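# Swap pink and yellow flowers between drying-rack pegs

## Task

Exchange the pink and yellow flowers so each ends up on the peg the other occupied at the start. No stem may be deformed. When finished, the dryer must still be hanging from its rail and every flower must hang upside down, held by a clip on its stem.

## Robot and tools

Robot: two arms, left_arm and right_arm, each with a parallel two-finger gripper and a wrist camera. In the scene frame the origin is at table-top height, midway between the nominal arm mounts. +z points up, +x points out over the table, and left_arm sits on the +y side. Arm names do not match image sides. Actual mounts in the scene frame: left_arm base at (+0.010, +0.307, +0.041) m with quat_wxyz (+1.000, 0, 0, -0.011); right_arm base at (+0.045, -0.312, +0.038) m with quat_wxyz (+1.000, 0, 0, +0.015). A two-camera stand is fixed to the floor behind the arms.

Frames: each arm's hand positions, orientations, velocities, targets and wrist-camera poses are given in that arm's own base frame. Fixed cameras and the table use the scene frame. On each gripper, the fingers extend along its +z axis and close along its y axis. end_effector_position is the point midway between the finger pads, about 1 cm short of the tips. Reported poses can be a few cm off, more so at long reach.

Row format, shared by execute_actions and move: one flat list of 16 numbers covering both arms. Order is left_arm x, y, z, qw, qx, qy, qz, opening, then right_arm in the same order. x, y, z give an absolute gripper position in metres, and the quaternion gives an absolute orientation (w first). Both are in that arm's base frame. Opening runs from -1 (closed) to +1 (fully open, 0.094 m). To keep an arm still, resend the exact pose printed in the last result from before it began holding, plus its desired opening. To keep an orientation, repeat the same quaternion every time rather than copying the drifted reading. Opening 0 is a real command, so resend the current command to leave a gripper unchanged.

execute_actions(actions, cameras): actions is a list of actions. Each action is up to 15 rows, one row per 1/30 s step; if fewer rows are given, the last one is held until step 15. A target more than 0.6 m from the gripper's current position along any of its axes is refused for both arms. A malformed first action, or a first action that is too far, rejects the whole call. Images are returned only when actions is empty or cameras requests them. An empty actions list also reports the scene number and task.

move(target, speed, blend, opening_speed, grip_force, blocking, cameras): drives each gripper in a straight line toward one row, or through a list of up to 15 rows, all within 10 s total.
- speed: m/s, range 0.002 to 4.3, default 0.25. Rotation is capped at twice that value in rad/s. Give one value, or one per target.
- blend: corner rounding in metres. 0 means stop at each waypoint.
- opening_speed: rate of change of the opening per second, at least 0.2. Use a slow rate to avoid crushing stems.
- grip_force: force per finger pad in newtons, 10 to 50. Give one value or one per arm. It stays set until changed. Below 50 the fingers close slowly.
- blocking=false returns after about 0.5 s while the motion continues. A new move replaces it.
Paths do not avoid obstacles or the other arm. Faster moves lag, stray from the line and strike harder. Do not pass near an arm's own base, because the elbow can whip around. The result includes a move: line giving the outcome: done (within 10 mm and 2 degrees), off_target, moving, held or fault. It also lists limits: paced means the pose was clipped, held means steps were withheld.

wait(seconds, 0 to 3600): lets time pass without sending new commands; a running move carries on. stop(): brakes the running move. zoom_image(camera, region=[x0,y0,x1,y1]): enlarges part of a camera's newest image, at most 504x504 pixels, with (0,0) at top-left. read_manual(section="licences"): returns the URDF licence texts only. finished_scene(scene): ends the current scene, given its number, and cannot be undone.

Controller: at each step the commanded orientation is limited to within 40 degrees of the measured one, and inverse kinematics favours position over orientation. A single action may fall short, so check Hand target and send the remainder. Because of friction and weight, a gripper can settle a few cm off target even in free air.

Gripping: grip_measured uses the same -1..+1 scale. With the gripper empty it can read up to about 2.5 mm too wide. Squeeze force rises about 1 N per 0.001 below the first-contact reading, then jumps to the full limit. To protect stems, use a low grip_force and a slow opening_speed, and stop closing just below the reading at contact. To release, command well above grip_measured. grip_effort_nm is the gripper motor's effort (negative means closing). It is not the pad force, and it does not return to zero at rest.

Joint torques are listed in Joint positions order. Joints 3 and 4 wrap at ±28 N m.

Motor heat: holding loads, stretching an arm out or pushing against something all heat the motors. A MOTOR HOT line appears at 85 °C. At 100 °C that arm goes limp and falls for 30 to 60 s or longer.

Cameras: cam_head_left, cam_head_right, cam_high, cam_low, cam_left_wrist, cam_right_wrist, all 672x504. Head and fixed cameras are calibrated in the scene frame; wrist cameras are calibrated in their own arm's frame. Calibration can be off by a few degrees or mm.

Avoid: dropping flowers or letting anything fall off the table, which fails the task. Do not hit fixtures or the dryer hard. Do not bend stems. Keep the two grippers from touching or pressing each other. Keep the wrist-camera cables clear of objects, since a cable touching something counts as the hand touching it. Avoid arm stops. Loose objects may occasionally be nudged by outside disturbances.

Each tool is called after "Call:" as name(argument=value, ...), one argument or row to a line, values as JSON.

## Session

Call:
execute_actions(
  actions=[],
)

Scene clock: 0.00 s.
left_arm: end_effector_position=(+0.3951, +0.1380, +0.1074) grip_measured=+1.000 grip_effort_nm=n/a end_effector_quat_wxyz=(+0.416, -0.332, +0.721, +0.443) | right_arm: end_effector_position=(+0.1972, +0.0499, +0.2333) grip_measured=+1.000 grip_effort_nm=n/a end_effector_quat_wxyz=(-0.087, +0.755, -0.650, -0.002)
Joint positions: left_arm=[-0.061 1.502 0.571 0.122 -1.202 -0.389 0.094] | right_arm=[0.15 0.749 0.853 -1.546 -0.117 -1.562 0.094]
Joint velocities: within noise
Joint torques (N m): no reading
Heat: left arm: hottest elbow 32 °C; right arm: hottest waist 31 °C.
Hand target: left_arm +0.4038, +0.1375, +0.1154; +0.425, -0.339, +0.716, +0.438 | right_arm +0.2019, +0.0506, +0.2428; -0.096, +0.755, -0.649, +0.005
Tool commands: left_gripper/opening=+1.0 right_gripper/opening=+1.0

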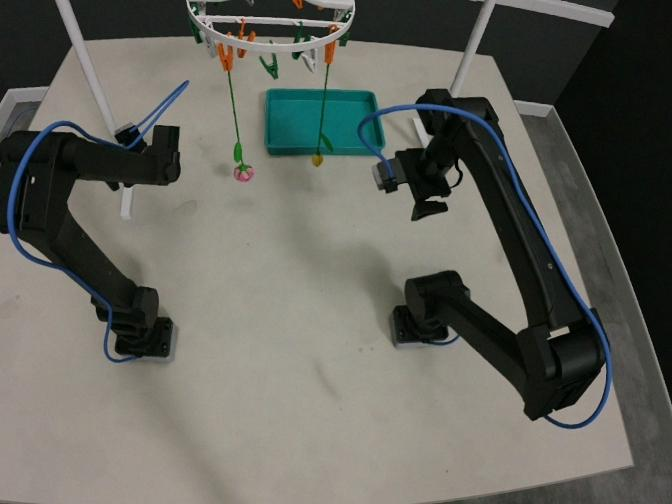

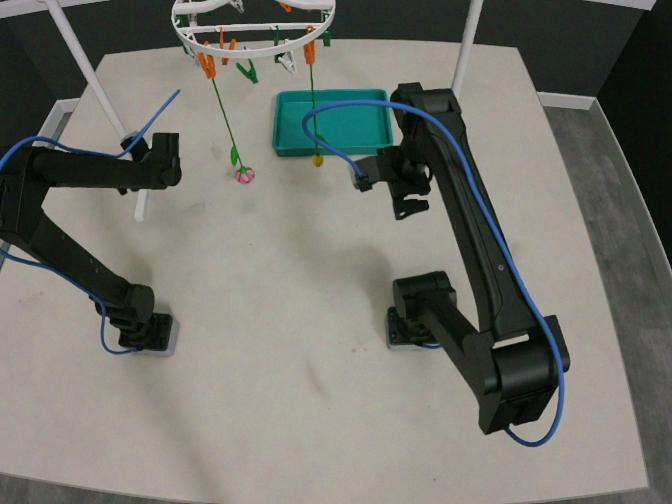

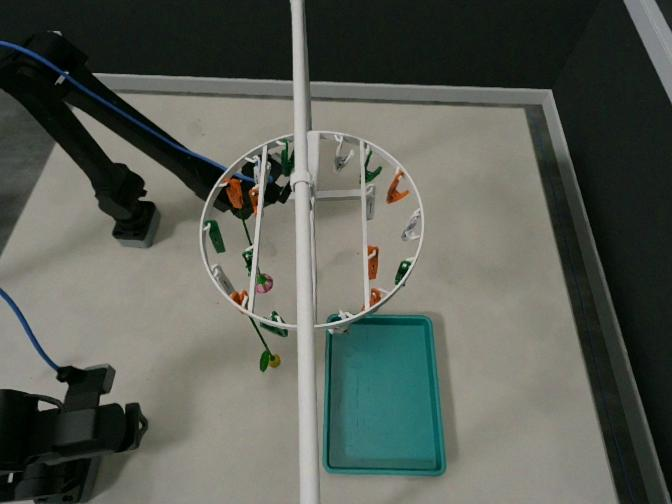

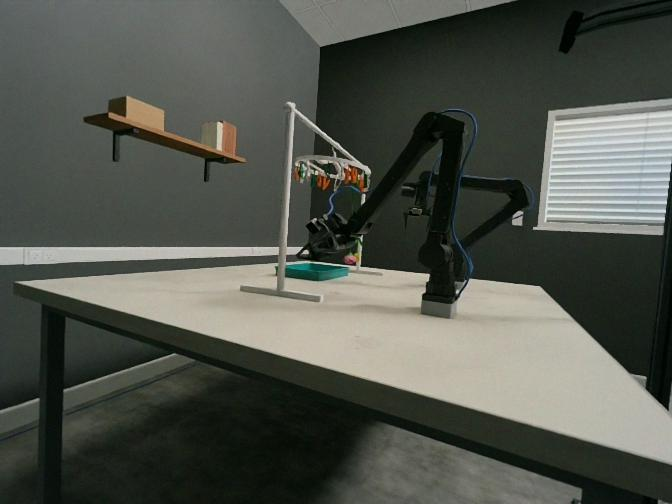

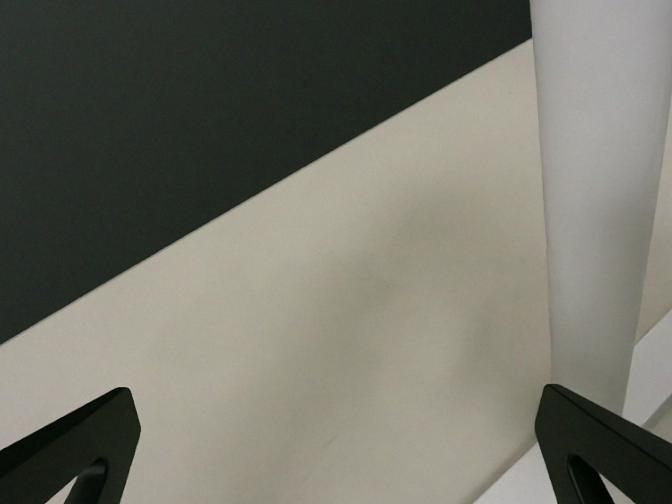

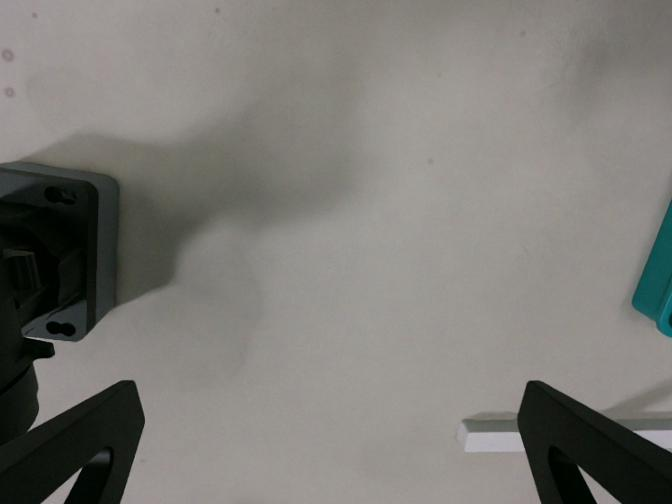

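Call:
zoom_image(
  camera="cam_head_left",
  region=[170, 0, 390, 200],
)

Call:
zoom_image(
  camera="cam_head_right",
  region=[150, 0, 370, 200],
)

Call:
zoom_image(
  camera="cam_high",
  region=[180, 120, 440, 380],
)

Call:
zoom_image(
  camera="cam_low",
  region=[260, 90, 400, 300],
)

Scaled by 2.291 from the camera's image (finer frame: 960x720).

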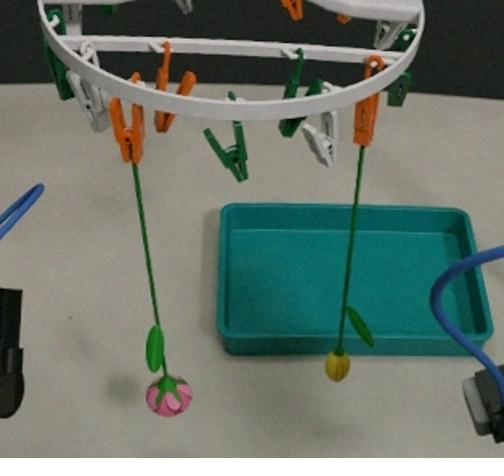

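Scaled by 2.291 from the camera's image (finer frame: 960x720).

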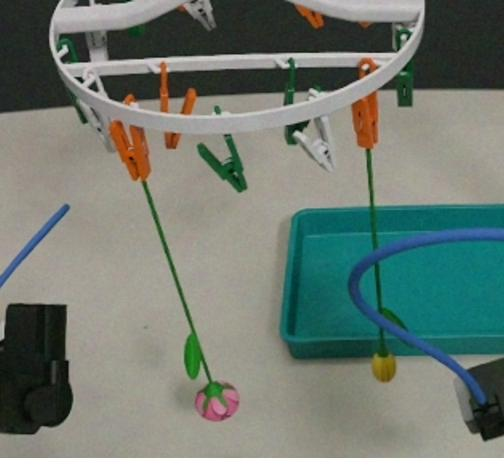

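Scaled by 1.938 from the camera's image (finer frame: 960x720).

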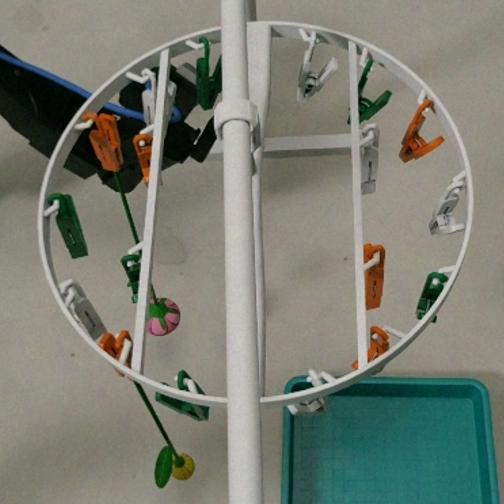

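Scaled by 2.400 from the camera's image (finer frame: 960x720).

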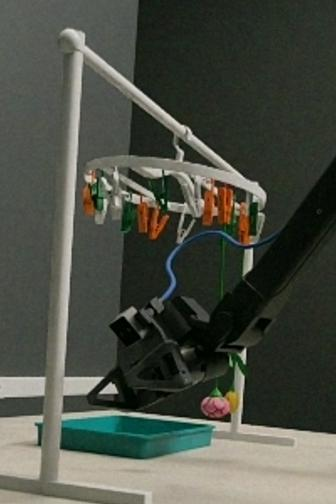

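Call:
move(
  target=[
    [0.3,0.05,0.25,0.707,0,0.707,0,1,0.22,0.08,0.3,0.6857,-0.1728,0.6857,0.1728,1],
    [0.293,-0.1366,0.369,0.685,0.1752,0.685,-0.1752,1,0.2996,0.1442,0.372,0.6857,-0.1728,0.6857,0.1728,1],
  ],
  blend=0.05,
  cameras=["all"],
)

Scene clock: 46.67 s.
left_arm: end_effector_position=(+0.2899, -0.1324, +0.3259) grip_measured=+1.000 grip_effort_nm=-0.03 end_effector_quat_wxyz=(+0.659, +0.176, +0.711, -0.170) | right_arm: end_effector_position=(+0.2968, +0.1395, +0.3279) grip_measured=+1.000 grip_effort_nm=0.00 end_effector_quat_wxyz=(+0.661, -0.179, +0.711, +0.161)
Joint positions: left_arm=[-0.346 0.356 0.403 -0.12 0.149 0 0.094] | right_arm=[0.389 0.398 0.415 -0.092 -0.097 -0.014 0.094]
Joint torques (N m): left_arm=[1.85 1.9 13.67 2.91 -0.07 0.05] | right_arm=[1.32 3.78 14.32 2.78 0.04 0.18]
Heat: left arm: hottest elbow 37 °C; right arm: hottest elbow 32 °C.
Hand target: left_arm +0.2898, -0.1350, +0.3679; +0.685, +0.175, +0.685, -0.175 | right_arm +0.2965, +0.1426, +0.3708; +0.686, -0.173, +0.686, +0.173
Off the commanded pose: left_arm 0.043 m, 4 deg | right_arm 0.044 m, 4 deg.
move: off_target (left_arm, right_arm)
cam_left_wrist: T_world_to_cam=[[-0.47079, -0.88224, -0.00336, 0.02068], [-0.42686, 0.23111, -0.87428, 0.47703], [0.77211, -0.41017, -0.4854, -0.02758]] pos_world=[0.23466, -0.10332, 0.40374]
cam_right_wrist: T_world_to_cam=[[0.47345, -0.88069, 0.01536, -0.02378], [-0.41843, -0.24022, -0.87591, 0.48528], [0.77509, 0.40827, -0.48223, -0.04008]] pos_world=[0.24538, 0.11199, 0.4061]

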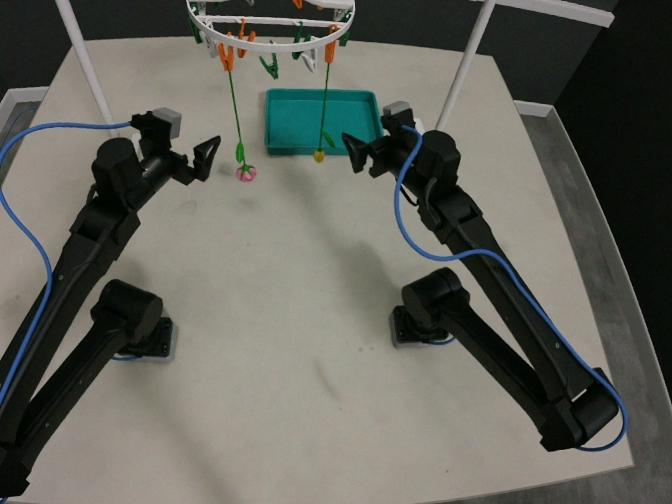

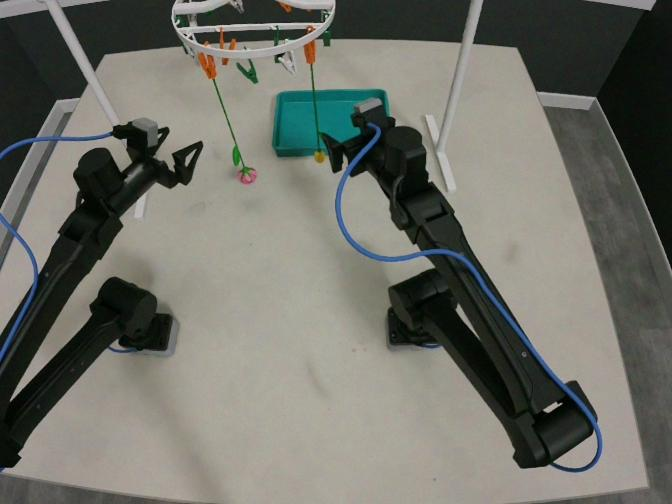

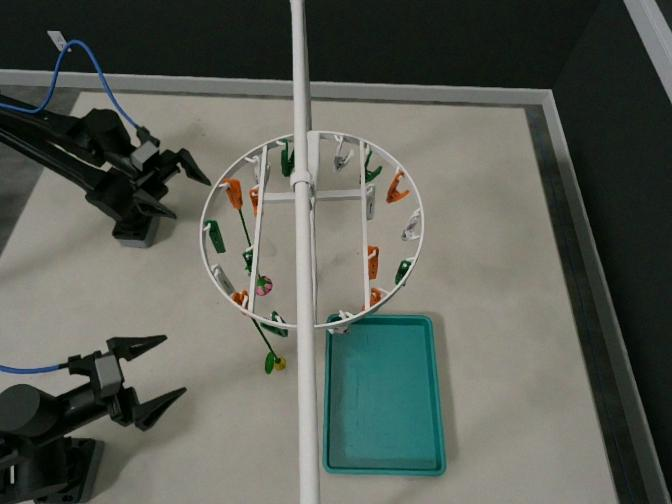

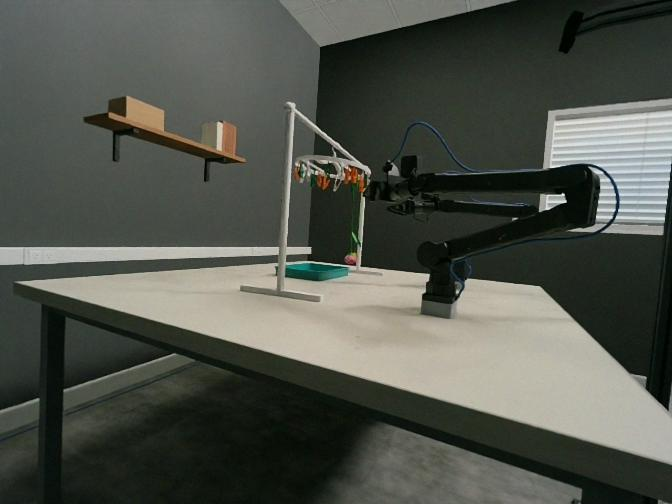

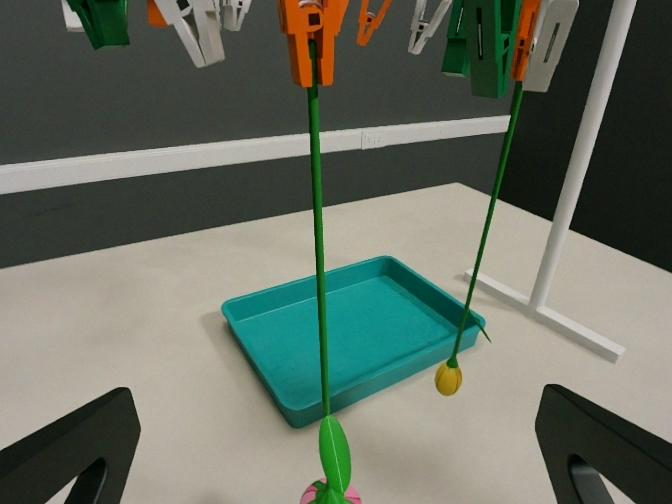

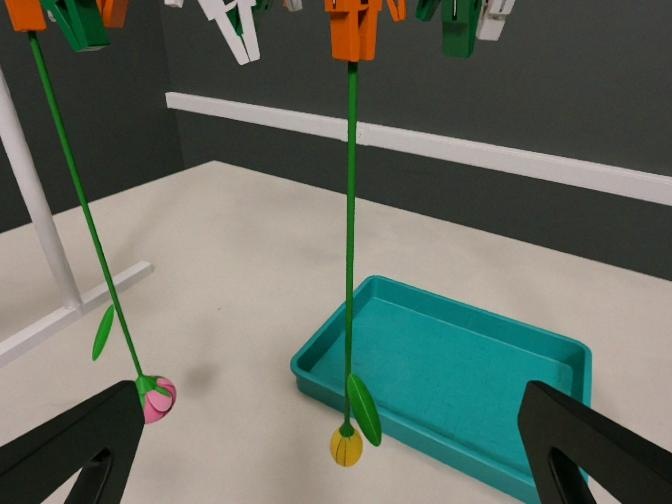

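Call:
move(
  target=[0.293,-0.1366,0.455,0.685,0.1752,0.685,-0.1752,1,0.2996,0.1442,0.455,0.6857,-0.1728,0.6857,0.1728,1],
  cameras=["cam_left_wrist","cam_right_wrist"],
)

Call:
zoom_image(
  camera="cam_left_wrist",
  region=[220, 0, 420, 150],
)

Call:
zoom_image(
  camera="cam_right_wrist",
  region=[250, 0, 450, 150],
)

Scene clock: 50.37 s.
left_arm: end_effector_position=(+0.2960, -0.1347, +0.4242) grip_measured=+1.000 grip_effort_nm=-0.03 end_effector_quat_wxyz=(+0.671, +0.175, +0.700, -0.172) | right_arm: end_effector_position=(+0.3036, +0.1423, +0.4214) grip_measured=+1.000 grip_effort_nm=0.00 end_effector_quat_wxyz=(+0.671, -0.177, +0.702, +0.163)
Joint positions: left_arm=[-0.347 0.429 0.652 -0.264 0.148 0 0.094] | right_arm=[0.39 0.461 0.655 -0.241 -0.096 -0.014 0.094]
Joint torques (N m): left_arm=[1.85 1.32 12.78 1.8 -0.08 0.05] | right_arm=[1.44 2.73 13.67 1.8 0.04 0.19]
Heat: left arm: hottest elbow 38 °C; right arm: hottest elbow 34 °C.
Hand target: left_arm +0.2918, -0.1360, +0.4543; +0.685, +0.175, +0.685, -0.175 | right_arm +0.2982, +0.1434, +0.4542; +0.686, -0.173, +0.685, +0.173
Off the commanded pose: left_arm 0.031 m, 2 deg | right_arm 0.034 m, 3 deg.
move: off_target (left_arm, right_arm)
cam_left_wrist: T_world_to_cam=[[-0.47059, -0.88232, -0.00811, 0.02374], [-0.3999, 0.22146, -0.8894, 0.5633], [0.78653, -0.4153, -0.45705, -0.00244]] pos_world=[0.23836, -0.10481, 0.50007]
cam_right_wrist: T_world_to_cam=[[0.47268, -0.88104, 0.01829, -0.02688], [-0.396, -0.23091, -0.88874, 0.56797], [0.78724, 0.41285, -0.45804, -0.01582]] pos_world=[0.25008, 0.11399, 0.49802]

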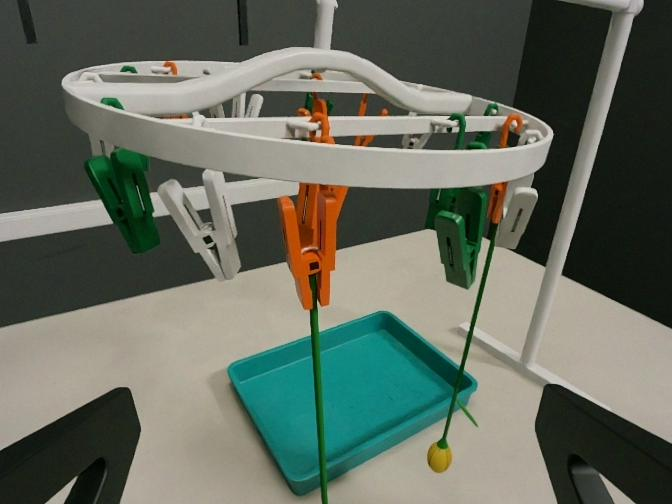

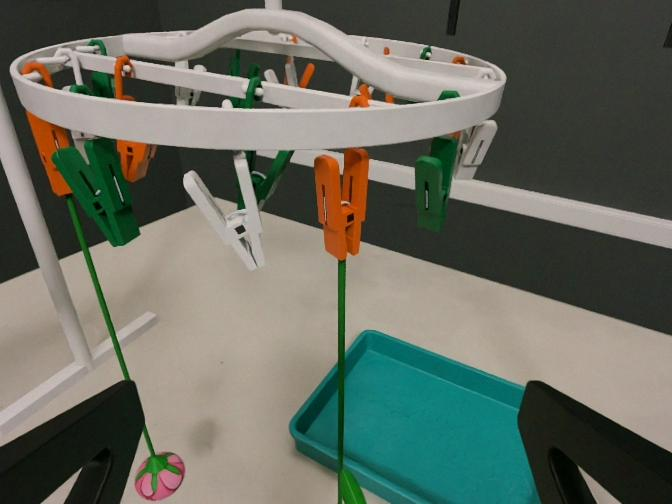

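Scaled by 2.520 from the camera's image (finer frame: 960x720).

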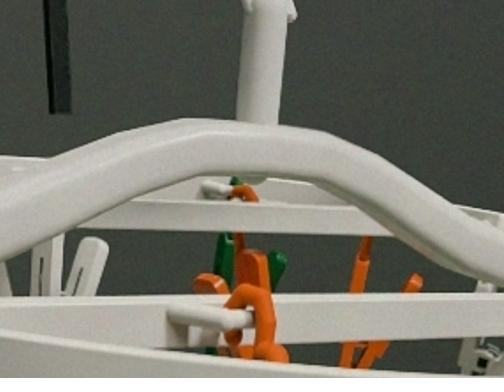

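Scaled by 2.520 from the camera's image (finer frame: 960x720).

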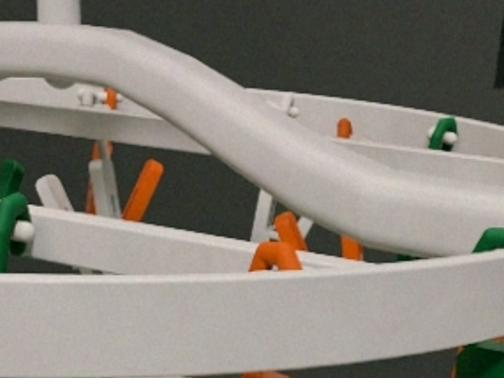

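Call:
move(
  target=[0.363,-0.158,0.345,0.839,0.1239,0.4844,-0.2146,1,0.2996,0.1442,0.455,0.6857,-0.1728,0.6857,0.1728,1],
  cameras=["cam_left_wrist","cam_head_left","cam_head_right"],
)

Scene clock: 85.07 s.
left_arm: end_effector_position=(+0.3622, -0.1557, +0.3404) grip_measured=+1.000 grip_effort_nm=-0.03 end_effector_quat_wxyz=(+0.835, +0.126, +0.492, -0.210) | right_arm: end_effector_position=(+0.3036, +0.1423, +0.4214) grip_measured=+1.000 grip_effort_nm=0.00 end_effector_quat_wxyz=(+0.671, -0.177, +0.702, +0.163)
Joint positions: left_arm=[-0.347 1.124 0.297 1.337 0.132 -0.07 0.094] | right_arm=[0.39 0.461 0.655 -0.241 -0.096 -0.014 0.094]
Joint torques (N m): left_arm=[2.08 -2.73 6.95 2.43 -0.14 -0.01] | right_arm=[1.38 2.73 13.57 1.74 0.02 0.17]
Heat: left arm: hottest elbow 52 °C; right arm: hottest elbow 42 °C.
Hand target: left_arm +0.3629, -0.1580, +0.3449; +0.839, +0.124, +0.485, -0.215 | right_arm +0.2982, +0.1434, +0.4542; +0.686, -0.173, +0.685, +0.173
Off the commanded pose: left_arm 0.005 m, 1 deg | right_arm 0.034 m, 3 deg.
move: off_target (right_arm)
cam_left_wrist: T_world_to_cam=[[-0.46559, -0.88491, -0.01257, 0.03505], [0.06821, -0.02172, -0.99743, 0.34921], [0.88237, -0.46525, 0.07047, -0.32353]] pos_world=[0.27797, -0.11193, 0.37156]
Images, in order (width x height): cam_head_left 672x504, cam_head_right 672x504, cam_left_wrist 672x504.

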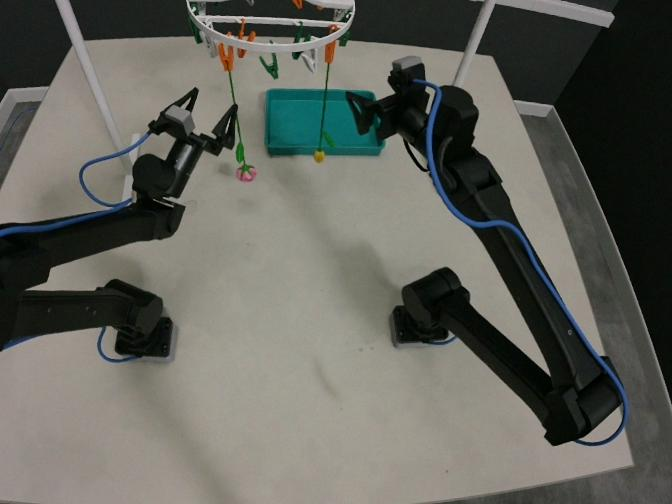

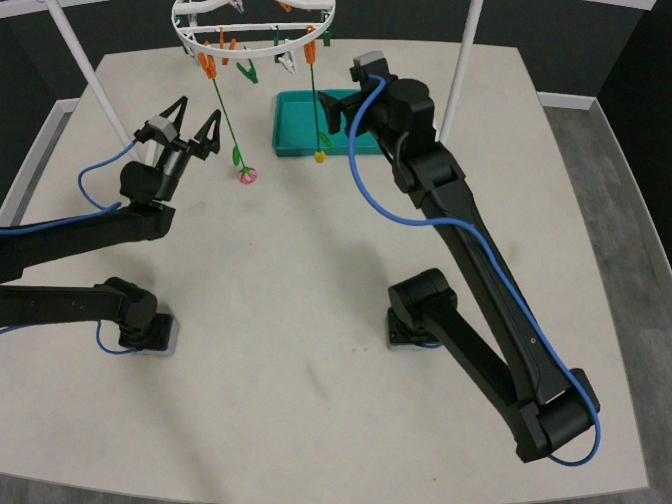

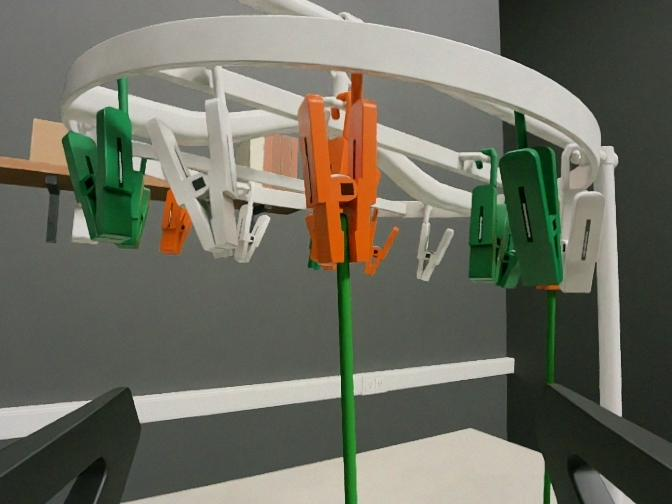

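Call:
move(
  target=[
    [0.402,-0.1815,0.332,0.839,0.1239,0.4844,-0.2146,1,0.2996,0.1442,0.455,0.6857,-0.1728,0.6857,0.1728,1],
    [0.402,-0.1815,0.332,0.839,0.1239,0.4844,-0.2146,-0.7,0.2996,0.1442,0.455,0.6857,-0.1728,0.6857,0.1728,1],
  ],
  speed=0.1,
  cameras=["cam_left_wrist"],
)

Scene clock: 93.07 s.
left_arm: end_effector_position=(+0.3951, -0.1747, +0.3142) grip_measured=-0.697 grip_effort_nm=-0.12 end_effector_quat_wxyz=(+0.826, +0.123, +0.507, -0.214) | right_arm: end_effector_position=(+0.3036, +0.1423, +0.4214) grip_measured=+1.000 grip_effort_nm=0.00 end_effector_quat_wxyz=(+0.671, -0.177, +0.702, +0.163)
Joint positions: left_arm=[-0.373 1.319 0.358 1.439 0.106 -0.07 0.014] | right_arm=[0.39 0.461 0.655 -0.241 -0.096 -0.014 0.094]
Joint torques (N m): left_arm=[1.85 -4.48 8.42 2.54 -0.13 0.18] | right_arm=[1.32 2.78 13.57 1.76 0.04 0.17]
Heat: left arm: hottest elbow 50 °C; right arm: hottest elbow 43 °C.
Hand target: left_arm +0.4011, -0.1812, +0.3317; +0.839, +0.124, +0.485, -0.215 | right_arm +0.2982, +0.1434, +0.4542; +0.686, -0.173, +0.685, +0.173
Off the commanded pose: left_arm 0.020 m, 3 deg | right_arm 0.034 m, 3 deg.
move: off_target (left_arm, right_arm); target 2's new opening was sent with left_arm's hand 0.020 m and 3 deg from that target
cam_left_wrist: T_world_to_cam=[[-0.46847, -0.88347, 0.00384, 0.02945], [0.03315, -0.02192, -0.99921, 0.33483], [0.88286, -0.46797, 0.03956, -0.35062]] pos_world=[0.31224, -0.13072, 0.34832]

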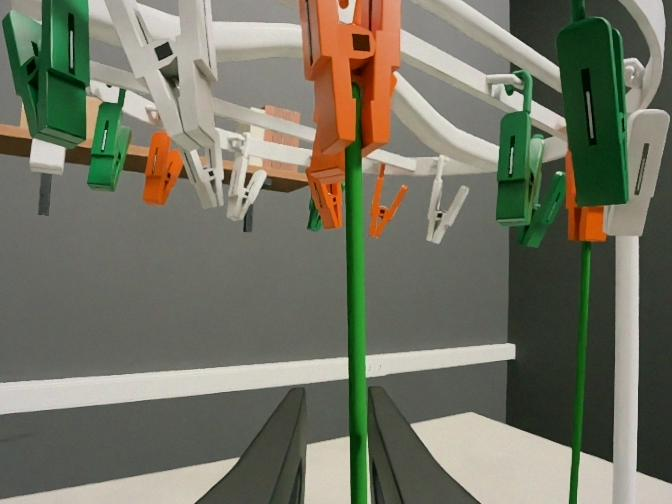

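Call:
move(
  target=[
    [0.3995,-0.1860,0.335,0.839,0.1239,0.4844,-0.2146,-0.7,0.2996,0.1442,0.455,0.6857,-0.1728,0.6857,0.1728,1],
    [0.3995,-0.1860,0.335,0.839,0.1239,0.4844,-0.2146,-0.98,0.2996,0.1442,0.455,0.6857,-0.1728,0.6857,0.1728,1],
  ],
  speed=0.05,
  grip_force=[25,50],
  opening_speed=0.3,
  cameras=["cam_left_wrist"],
)

Scene clock: 97.73 s.
left_arm: end_effector_position=(+0.3931, -0.1794, +0.3143) grip_measured=-0.977 grip_effort_nm=-0.12 end_effector_quat_wxyz=(+0.826, +0.122, +0.507, -0.217) | right_arm: end_effector_position=(+0.3036, +0.1423, +0.4214) grip_measured=+1.000 grip_effort_nm=0.00 end_effector_quat_wxyz=(+0.671, -0.177, +0.702, +0.163)
Joint positions: left_arm=[-0.391 1.319 0.358 1.439 0.09 -0.067 0.001] | right_arm=[0.39 0.461 0.655 -0.241 -0.096 -0.014 0.094]
Joint torques (N m): left_arm=[1.85 -5.48 8.5 1.91 -0.13 0.25] | right_arm=[1.38 2.73 13.59 1.76 0.04 0.17]
Heat: left arm: hottest elbow 49 °C; right arm: hottest elbow 44 °C.
Hand target: left_arm +0.3985, -0.1855, +0.3348; +0.839, +0.124, +0.485, -0.215 | right_arm +0.2982, +0.1434, +0.4542; +0.686, -0.173, +0.685, +0.173
Off the commanded pose: left_arm 0.023 m, 3 deg | right_arm 0.034 m, 3 deg.
grip_force (N): 25, 50
move: off_target (left_arm, right_arm); target 2's new opening was sent with left_arm's hand 0.023 m and 3 deg from that target
cam_left_wrist: T_world_to_cam=[[-0.4714, -0.88187, 0.00871, 0.02424], [0.03146, -0.02669, -0.99915, 0.33466], [0.88136, -0.47073, 0.04033, -0.35121]] pos_world=[0.31044, -0.13502, 0.34833]

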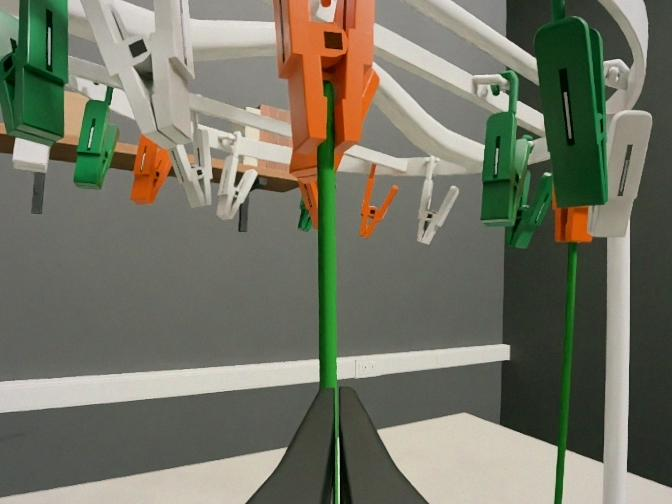

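Call:
move(
  target=[
    [0.3985,-0.1855,0.335,0.839,0.1239,0.4844,-0.2146,-1,0.2996,0.1442,0.455,0.6857,-0.1728,0.6857,0.1728,1],
    [0.3985,-0.1855,0.315,0.839,0.1239,0.4844,-0.2146,-1,0.2996,0.1442,0.455,0.6857,-0.1728,0.6857,0.1728,1],
  ],
  speed=0.03,
  cameras=["cam_left_wrist","cam_head_left"],
)

Call:
zoom_image(
  camera="cam_left_wrist",
  region=[230, 300, 430, 500],
)

Scene clock: 103.17 s.
left_arm: end_effector_position=(+0.3962, -0.1807, +0.3035) grip_measured=-0.997 grip_effort_nm=-0.17 end_effector_quat_wxyz=(+0.827, +0.121, +0.504, -0.217) | right_arm: end_effector_position=(+0.3036, +0.1423, +0.4214) grip_measured=+1.000 grip_effort_nm=0.00 end_effector_quat_wxyz=(+0.671, -0.177, +0.702, +0.163)
Joint positions: left_arm=[-0.391 1.383 0.358 1.509 0.09 -0.067 0] | right_arm=[0.39 0.461 0.655 -0.241 -0.096 -0.014 0.094]
Joint torques (N m): left_arm=[1.9 -4.89 6.74 2.93 -0.11 0.25] | right_arm=[1.32 2.67 13.53 1.73 0.04 0.17]
Heat: left arm: hottest elbow 48 °C; right arm: hottest elbow 45 °C.
Hand target: left_arm +0.3981, -0.1853, +0.3149; +0.839, +0.124, +0.485, -0.215 | right_arm +0.2982, +0.1434, +0.4542; +0.686, -0.173, +0.685, +0.173
Off the commanded pose: left_arm 0.013 m, 3 deg | right_arm 0.034 m, 3 deg.
grip_force (N): 25, 50
move: off_target (left_arm, right_arm)
cam_left_wrist: T_world_to_cam=[[-0.47126, -0.88196, 0.00769, 0.02493], [0.03796, -0.02899, -0.99886, 0.32069], [0.88118, -0.47043, 0.04714, -0.35608]] pos_world=[0.31334, -0.13622, 0.33691]
Images, in order (width x height): cam_head_left 672x504, cam_left_wrist 672x504.

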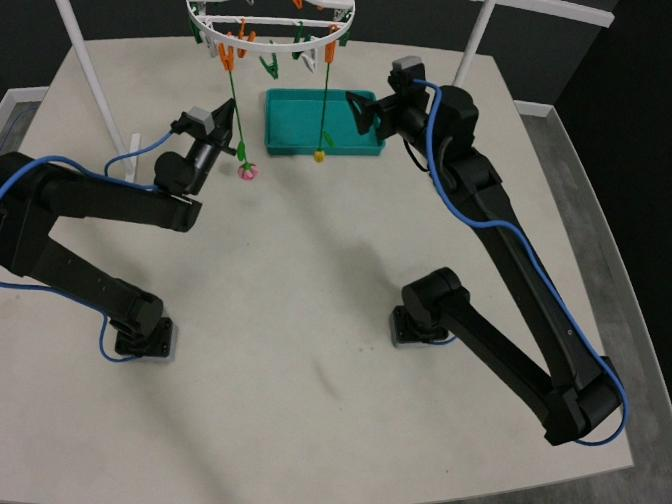

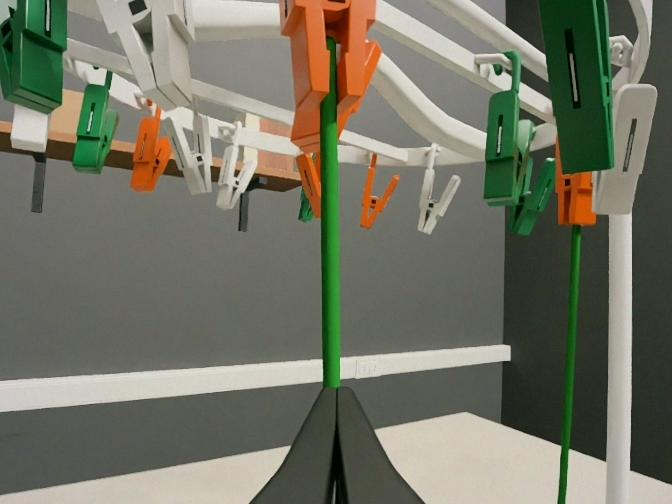

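Scaled by 2.520 from the camera's image (finer frame: 960x720).

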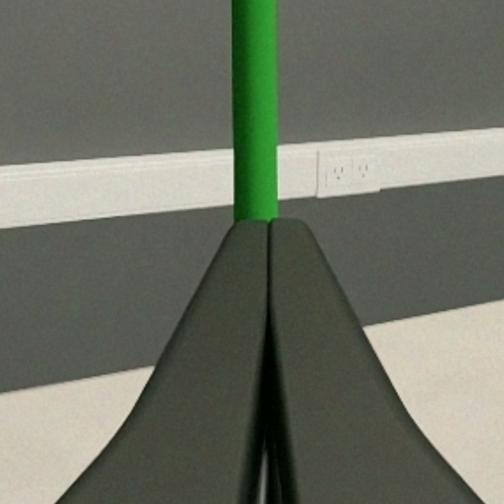

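Call:
move(
  target=[
    [0.3985,-0.1855,0.325,0.839,0.1239,0.4844,-0.2146,-0.5,0.2996,0.1442,0.455,0.6857,-0.1728,0.6857,0.1728,1],
    [0.4205,-0.1975,0.335,0.839,0.1239,0.4844,-0.2146,-0.5,0.2996,0.1442,0.455,0.6857,-0.1728,0.6857,0.1728,1],
  ],
  speed=0.06,
  cameras=["cam_left_wrist"],
)

Scene clock: 107.00 s.
left_arm: end_effector_position=(+0.4109, -0.1891, +0.3243) grip_measured=-0.502 grip_effort_nm=0.05 end_effector_quat_wxyz=(+0.833, +0.120, +0.494, -0.218) | right_arm: end_effector_position=(+0.3036, +0.1423, +0.4214) grip_measured=+1.000 grip_effort_nm=0.00 end_effector_quat_wxyz=(+0.671, -0.177, +0.702, +0.163)
Joint positions: left_arm=[-0.398 1.371 0.421 1.456 0.084 -0.063 0.023] | right_arm=[0.39 0.461 0.655 -0.241 -0.096 -0.014 0.094]
Joint torques (N m): left_arm=[1.79 -5.48 8.42 1.22 -0.12 0.24] | right_arm=[1.38 2.61 13.56 1.78 0.04 0.17]
Heat: left arm: hottest elbow 47 °C; right arm: hottest elbow 45 °C.
Hand target: left_arm +0.4198, -0.1973, +0.3350; +0.839, +0.124, +0.484, -0.215 | right_arm +0.2982, +0.1434, +0.4542; +0.686, -0.173, +0.685, +0.173
Off the commanded pose: left_arm 0.017 m, 1 deg | right_arm 0.034 m, 3 deg.
grip_force (N): 25, 50
move: off_target (left_arm, right_arm)
cam_left_wrist: T_world_to_cam=[[-0.47147, -0.88187, 0.005, 0.0252], [0.05917, -0.03729, -0.99755, 0.32994], [0.8799, -0.47002, 0.06977, -0.38074]] pos_world=[0.32736, -0.14443, 0.35557]

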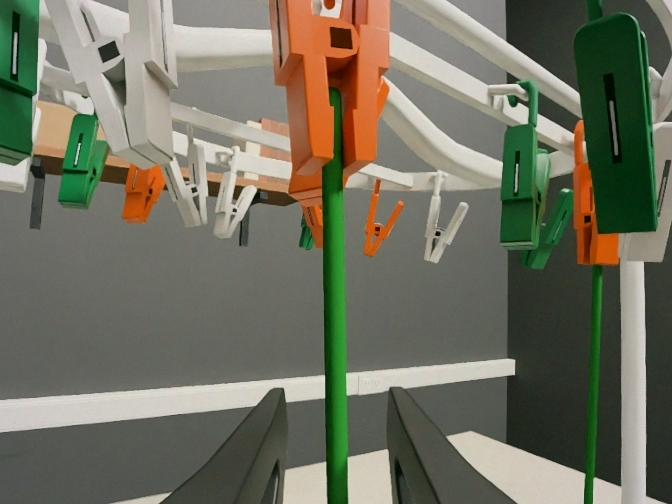

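Call:
move(
  target=[
    [0.4205,-0.1975,0.335,0.839,0.1239,0.4844,-0.2146,-1,0.2996,0.1442,0.455,0.6857,-0.1728,0.6857,0.1728,1],
  ],
  grip_force=[35,50],
  cameras=["cam_left_wrist"],
)

Scene clock: 109.47 s.
left_arm: end_effector_position=(+0.4110, -0.1891, +0.3242) grip_measured=-0.940 grip_effort_nm=-0.75 end_effector_quat_wxyz=(+0.833, +0.120, +0.494, -0.217) | right_arm: end_effector_position=(+0.3036, +0.1423, +0.4214) grip_measured=+1.000 grip_effort_nm=0.00 end_effector_quat_wxyz=(+0.671, -0.177, +0.702, +0.163)
Joint positions: left_arm=[-0.398 1.371 0.421 1.456 0.084 -0.063 0.003] | right_arm=[0.39 0.461 0.655 -0.241 -0.096 -0.014 0.094]
Joint torques (N m): left_arm=[1.85 -5.25 8.43 1.31 -0.12 0.25] | right_arm=[1.44 2.84 13.56 1.72 0.03 0.17]
Heat: left arm: hottest elbow 47 °C; right arm: hottest elbow 46 °C.
Hand target: left_arm +0.4197, -0.1972, +0.3350; +0.839, +0.124, +0.484, -0.215 | right_arm +0.2982, +0.1434, +0.4542; +0.686, -0.173, +0.685, +0.173
Off the commanded pose: left_arm 0.017 m, 1 deg | right_arm 0.034 m, 3 deg.
grip_force (N): 35, 50
move: off_target (left_arm, right_arm)
cam_left_wrist: T_world_to_cam=[[-0.47116, -0.88203, 0.00522, 0.02513], [0.05882, -0.03732, -0.99757, 0.32996], [0.88008, -0.46971, 0.06946, -0.38068]] pos_world=[0.32746, -0.14433, 0.35547]

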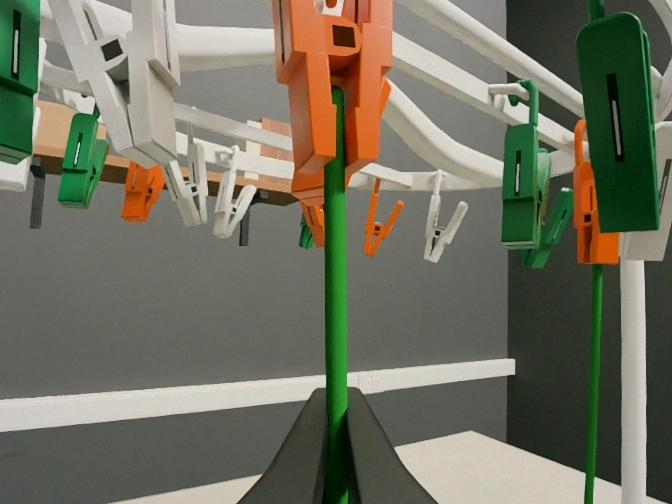

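Call:
move(
  target=[
    [0.4205,-0.1975,0.315,0.839,0.1239,0.4844,-0.2146,-1,0.2996,0.1442,0.455,0.6857,-0.1728,0.6857,0.1728,1],
  ],
  speed=0.02,
  cameras=["cam_left_wrist"],
)

Scene clock: 112.80 s.
left_arm: end_effector_position=(+0.4174, -0.1918, +0.3048) grip_measured=-0.941 grip_effort_nm=-0.79 end_effector_quat_wxyz=(+0.828, +0.121, +0.502, -0.217) | right_arm: end_effector_position=(+0.3036, +0.1423, +0.4214) grip_measured=+1.000 grip_effort_nm=0.00 end_effector_quat_wxyz=(+0.671, -0.177, +0.702, +0.163)
Joint positions: left_arm=[-0.398 1.442 0.421 1.508 0.084 -0.063 0.003] | right_arm=[0.39 0.461 0.655 -0.241 -0.096 -0.014 0.094]
Joint torques (N m): left_arm=[1.85 -5.54 6.9 2.82 -0.12 0.24] | right_arm=[1.32 2.67 13.6 1.74 0.04 0.18]
Heat: left arm: hottest elbow 47 °C; right arm: hottest elbow 46 °C.
Hand target: left_arm +0.4201, -0.1974, +0.3149; +0.839, +0.124, +0.485, -0.215 | right_arm +0.2982, +0.1434, +0.4542; +0.686, -0.173, +0.685, +0.173
Off the commanded pose: left_arm 0.012 m, 2 deg | right_arm 0.034 m, 3 deg.
grip_force (N): 35, 50
move: off_target (left_arm, right_arm)
cam_left_wrist: T_world_to_cam=[[-0.47106, -0.88208, 0.00703, 0.02517], [0.04119, -0.02996, -0.9987, 0.31928], [0.88114, -0.47015, 0.05044, -0.38092]] pos_world=[0.33435, -0.14732, 0.33791]

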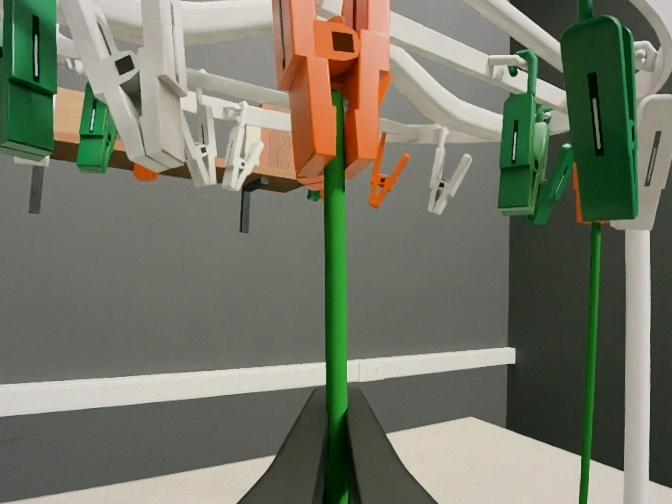

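Call:
move(
  target=[
    [0.4205,-0.1975,0.334,0.839,0.1239,0.4844,-0.2146,-1,0.2996,0.1442,0.455,0.6857,-0.1728,0.6857,0.1728,1],
    [0.4205,-0.1975,0.334,0.839,0.1239,0.4844,-0.2146,-0.2,0.2996,0.1442,0.4,0.6857,-0.1728,0.6857,0.1728,1],
    [0.345,-0.153,0.334,0.839,0.1239,0.4844,-0.2146,-0.2,0.29,0.18,0.3,0.8138,-0.171,0.4698,0.2962,0.2],
    [0.333,-0.139,0.45,0.685,0.1752,0.685,-0.1752,-0.2,0.325,0.374,0.265,0.8138,-0.171,0.4698,0.2962,0.2],
  ],
  speed=[0.03,0.1,0.1,0.15],
  cameras=["cam_left_wrist","cam_right_wrist","cam_head_left"],
)

Scene clock: 139.30 s.
left_arm: end_effector_position=(+0.3305, -0.1419, +0.4146) grip_measured=-0.202 grip_effort_nm=0.05 end_effector_quat_wxyz=(+0.667, +0.174, +0.702, -0.181) | right_arm: end_effector_position=(+0.3225, +0.3646, +0.2540) grip_measured=+0.201 grip_effort_nm=-0.08 end_effector_quat_wxyz=(+0.782, -0.190, +0.519, +0.287)
Joint positions: left_arm=[-0.307 0.547 0.654 -0.153 0.201 -0.014 0.038] | right_arm=[0.918 1.613 0.46 1.56 0.199 -0.084 0.056]
Joint torques (N m): left_arm=[3.37 0.32 13.48 1.87 0.12 0.24] | right_arm=[1.38 -9.11 6.98 2.59 0.01 -0.09]
Heat: left arm: hottest elbow 46 °C; right arm: hottest elbow 47 °C.
Hand target: left_arm +0.3312, -0.1385, +0.4490; +0.685, +0.175, +0.685, -0.175 | right_arm +0.3246, +0.3736, +0.2655; +0.793, -0.185, +0.503, +0.291
Off the commanded pose: left_arm 0.036 m, 3 deg | right_arm 0.015 m, 7 deg.
joint sent to its limit (right arm) — joint 4 (wrist pitch), upper limit. The joint targets are off in orientation, not in position.
grip_force (N): 35, 50
move: off_target (left_arm, right_arm); target 2's new opening was sent with left_arm's hand 0.023 m and 3 deg from that target
cam_left_wrist: T_world_to_cam=[[-0.48214, -0.87605, 0.00893, 0.03128], [-0.40842, 0.21574, -0.88694, 0.57115], [0.77507, -0.43127, -0.46181, -0.03356]] pos_world=[0.27436, -0.11028, 0.4908]
cam_right_wrist: T_world_to_cam=[[0.64756, -0.76196, 0.00898, 0.06556], [-0.01608, -0.02544, -0.99955, 0.30862], [0.76184, 0.64712, -0.02872, -0.38556]] pos_world=[0.25625, 0.30732, 0.29682]
Images, in order (width x height): cam_head_left 672x504, cam_left_wrist 672x504, cam_right_wrist 672x504.

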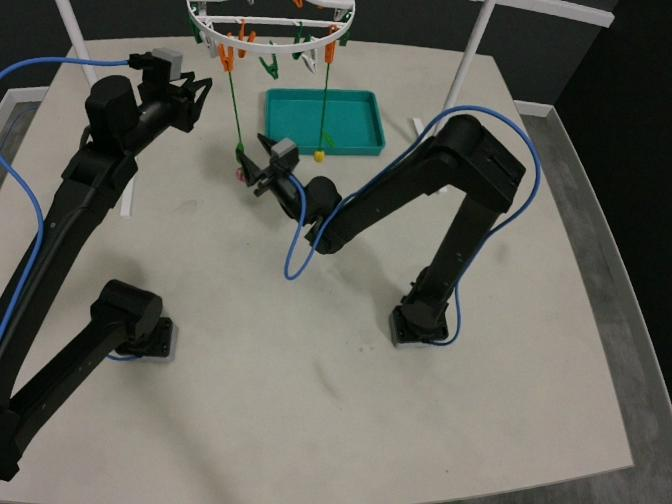

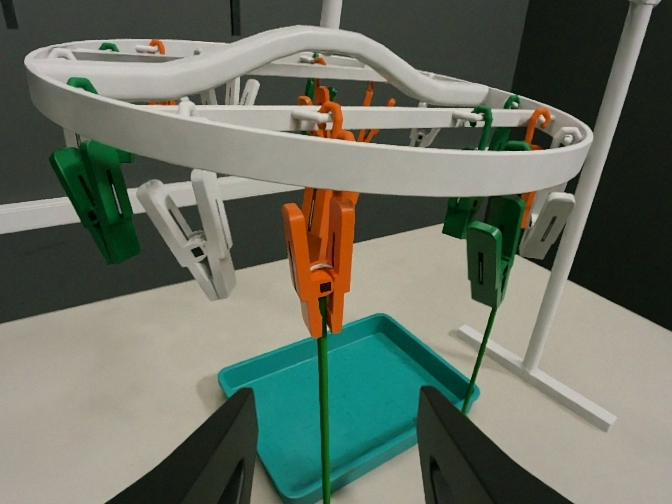

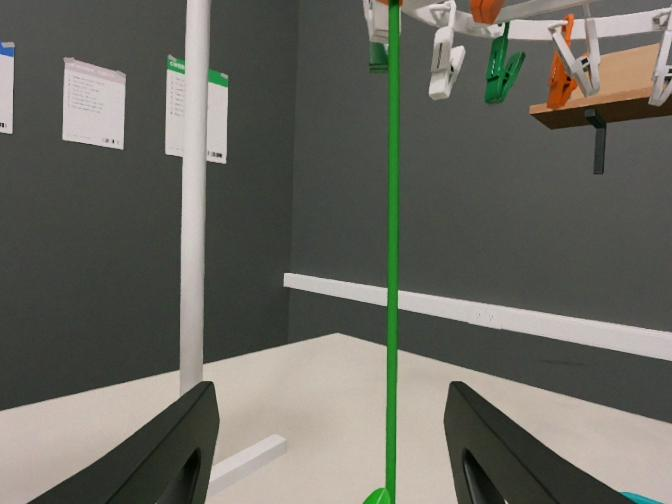

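Call:
move(
  target=[
    [0.333,-0.139,0.455,0.685,0.1752,0.685,-0.1752,-0.2,0.336,0.361,0.272,0.8138,-0.171,0.4698,0.2962,0.2],
    [0.333,-0.139,0.455,0.685,0.1752,0.685,-0.1752,-0.2,0.371,0.391,0.272,0.8138,-0.171,0.4698,0.2962,0.2],
    [0.333,-0.139,0.455,0.685,0.1752,0.685,-0.1752,-0.2,0.371,0.391,0.272,0.8138,-0.171,0.4698,0.2962,-0.5],
  ],
  speed=[0.1,0.05,0.05],
  cameras=["cam_right_wrist"],
)

Scene clock: 149.93 s.
left_arm: end_effector_position=(+0.3301, -0.1418, +0.4197) grip_measured=-0.202 grip_effort_nm=0.05 end_effector_quat_wxyz=(+0.667, +0.174, +0.701, -0.181) | right_arm: end_effector_position=(+0.3617, +0.3876, +0.2615) grip_measured=-0.498 grip_effort_nm=-0.08 end_effector_quat_wxyz=(+0.795, -0.190, +0.499, +0.288)
Joint positions: left_arm=[-0.307 0.548 0.666 -0.164 0.202 -0.013 0.038] | right_arm=[0.867 1.7 0.589 1.56 0.14 -0.084 0.024]
Joint torques (N m): left_arm=[3.25 0.5 13.56 1.76 0.12 0.21] | right_arm=[-0.26 -10.87 7.36 2.58 -0.12 0.12]
Heat: left arm: hottest elbow 47 °C; right arm: hottest elbow 45 °C.
Hand target: left_arm +0.3311, -0.1386, +0.4540; +0.685, +0.175, +0.685, -0.175 | right_arm +0.3707, +0.3905, +0.2723; +0.804, -0.178, +0.485, +0.293
Off the commanded pose: left_arm 0.036 m, 3 deg | right_arm 0.014 m, 5 deg.
joint sent to its limit (right arm) — joint 4 (wrist pitch), upper limit. The joint targets still meet the commanded pose.
grip_force (N): 35, 50
move: off_target (left_arm, right_arm); target 3's new opening was sent with right_arm's hand 0.014 m and 5 deg from that target
cam_right_wrist: T_world_to_cam=[[0.64823, -0.76102, 0.02533, 0.05281], [0.02828, -0.00918, -0.99956, 0.29505], [0.76092, 0.64866, 0.01557, -0.44185]] pos_world=[0.29363, 0.32951, 0.30046]

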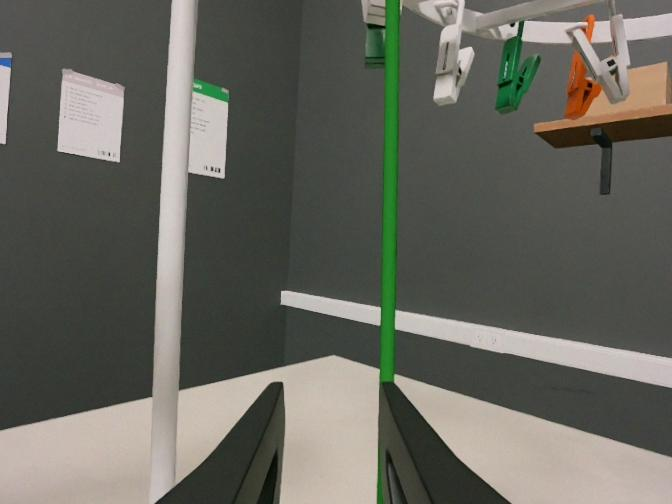

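Call:
move(
  target=[
    [0.333,-0.139,0.455,0.685,0.1752,0.685,-0.1752,-0.2,0.371,0.391,0.272,0.8138,-0.171,0.4698,0.2962,0.2],
    [0.333,-0.139,0.455,0.685,0.1752,0.685,-0.1752,-0.2,0.380,0.379,0.272,0.8138,-0.171,0.4698,0.2962,0.2],
    [0.333,-0.139,0.455,0.685,0.1752,0.685,-0.1752,-0.2,0.394,0.391,0.272,0.8138,-0.171,0.4698,0.2962,0.2],
    [0.333,-0.139,0.455,0.685,0.1752,0.685,-0.1752,-0.2,0.394,0.391,0.272,0.8138,-0.171,0.4698,0.2962,-0.4],
  ],
  speed=0.06,
  cameras=["cam_right_wrist"],
)

Scene clock: 155.80 s.
left_arm: end_effector_position=(+0.3301, -0.1418, +0.4197) grip_measured=-0.202 grip_effort_nm=0.05 end_effector_quat_wxyz=(+0.667, +0.174, +0.701, -0.181) | right_arm: end_effector_position=(+0.3843, +0.3883, +0.2614) grip_measured=-0.398 grip_effort_nm=-0.08 end_effector_quat_wxyz=(+0.799, -0.190, +0.493, +0.285)
Joint positions: left_arm=[-0.307 0.548 0.666 -0.164 0.202 -0.013 0.038] | right_arm=[0.824 1.737 0.636 1.56 0.102 -0.075 0.028]
Joint torques (N m): left_arm=[3.31 0.44 13.57 1.78 0.12 0.21] | right_arm=[-0.21 -11.99 7.43 2.54 -0.12 0.21]
Heat: left arm: hottest elbow 48 °C; right arm: hottest elbow 44 °C.
Hand target: left_arm +0.3311, -0.1386, +0.4540; +0.685, +0.175, +0.685, -0.175 | right_arm +0.3936, +0.3906, +0.2723; +0.808, -0.176, +0.480, +0.294
Off the commanded pose: left_arm 0.036 m, 3 deg | right_arm 0.015 m, 4 deg.
joint sent to its limit (right arm) — joint 4 (wrist pitch), upper limit. The joint targets still meet the commanded pose.
grip_force (N): 35, 50
move: off_target (left_arm, right_arm); target 4's new opening was sent with right_arm's hand 0.015 m and 4 deg from that target
cam_right_wrist: T_world_to_cam=[[0.64433, -0.76405, 0.03259, 0.03953], [0.04248, -0.0068, -0.99907, 0.28785], [0.76357, 0.64512, 0.02807, -0.46246]] pos_world=[0.31542, 0.3305, 0.29928]

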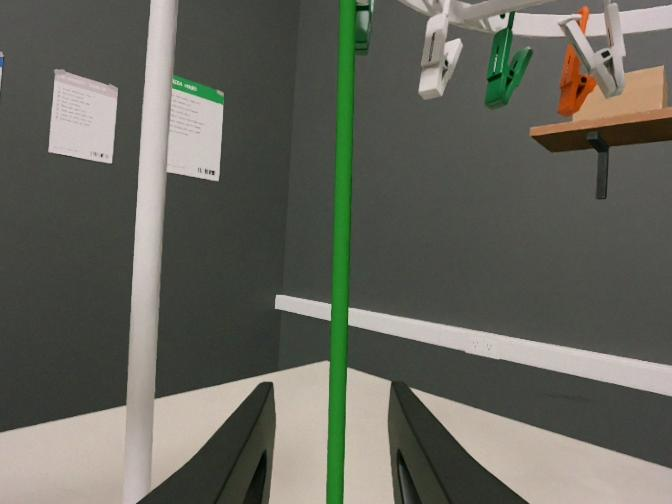

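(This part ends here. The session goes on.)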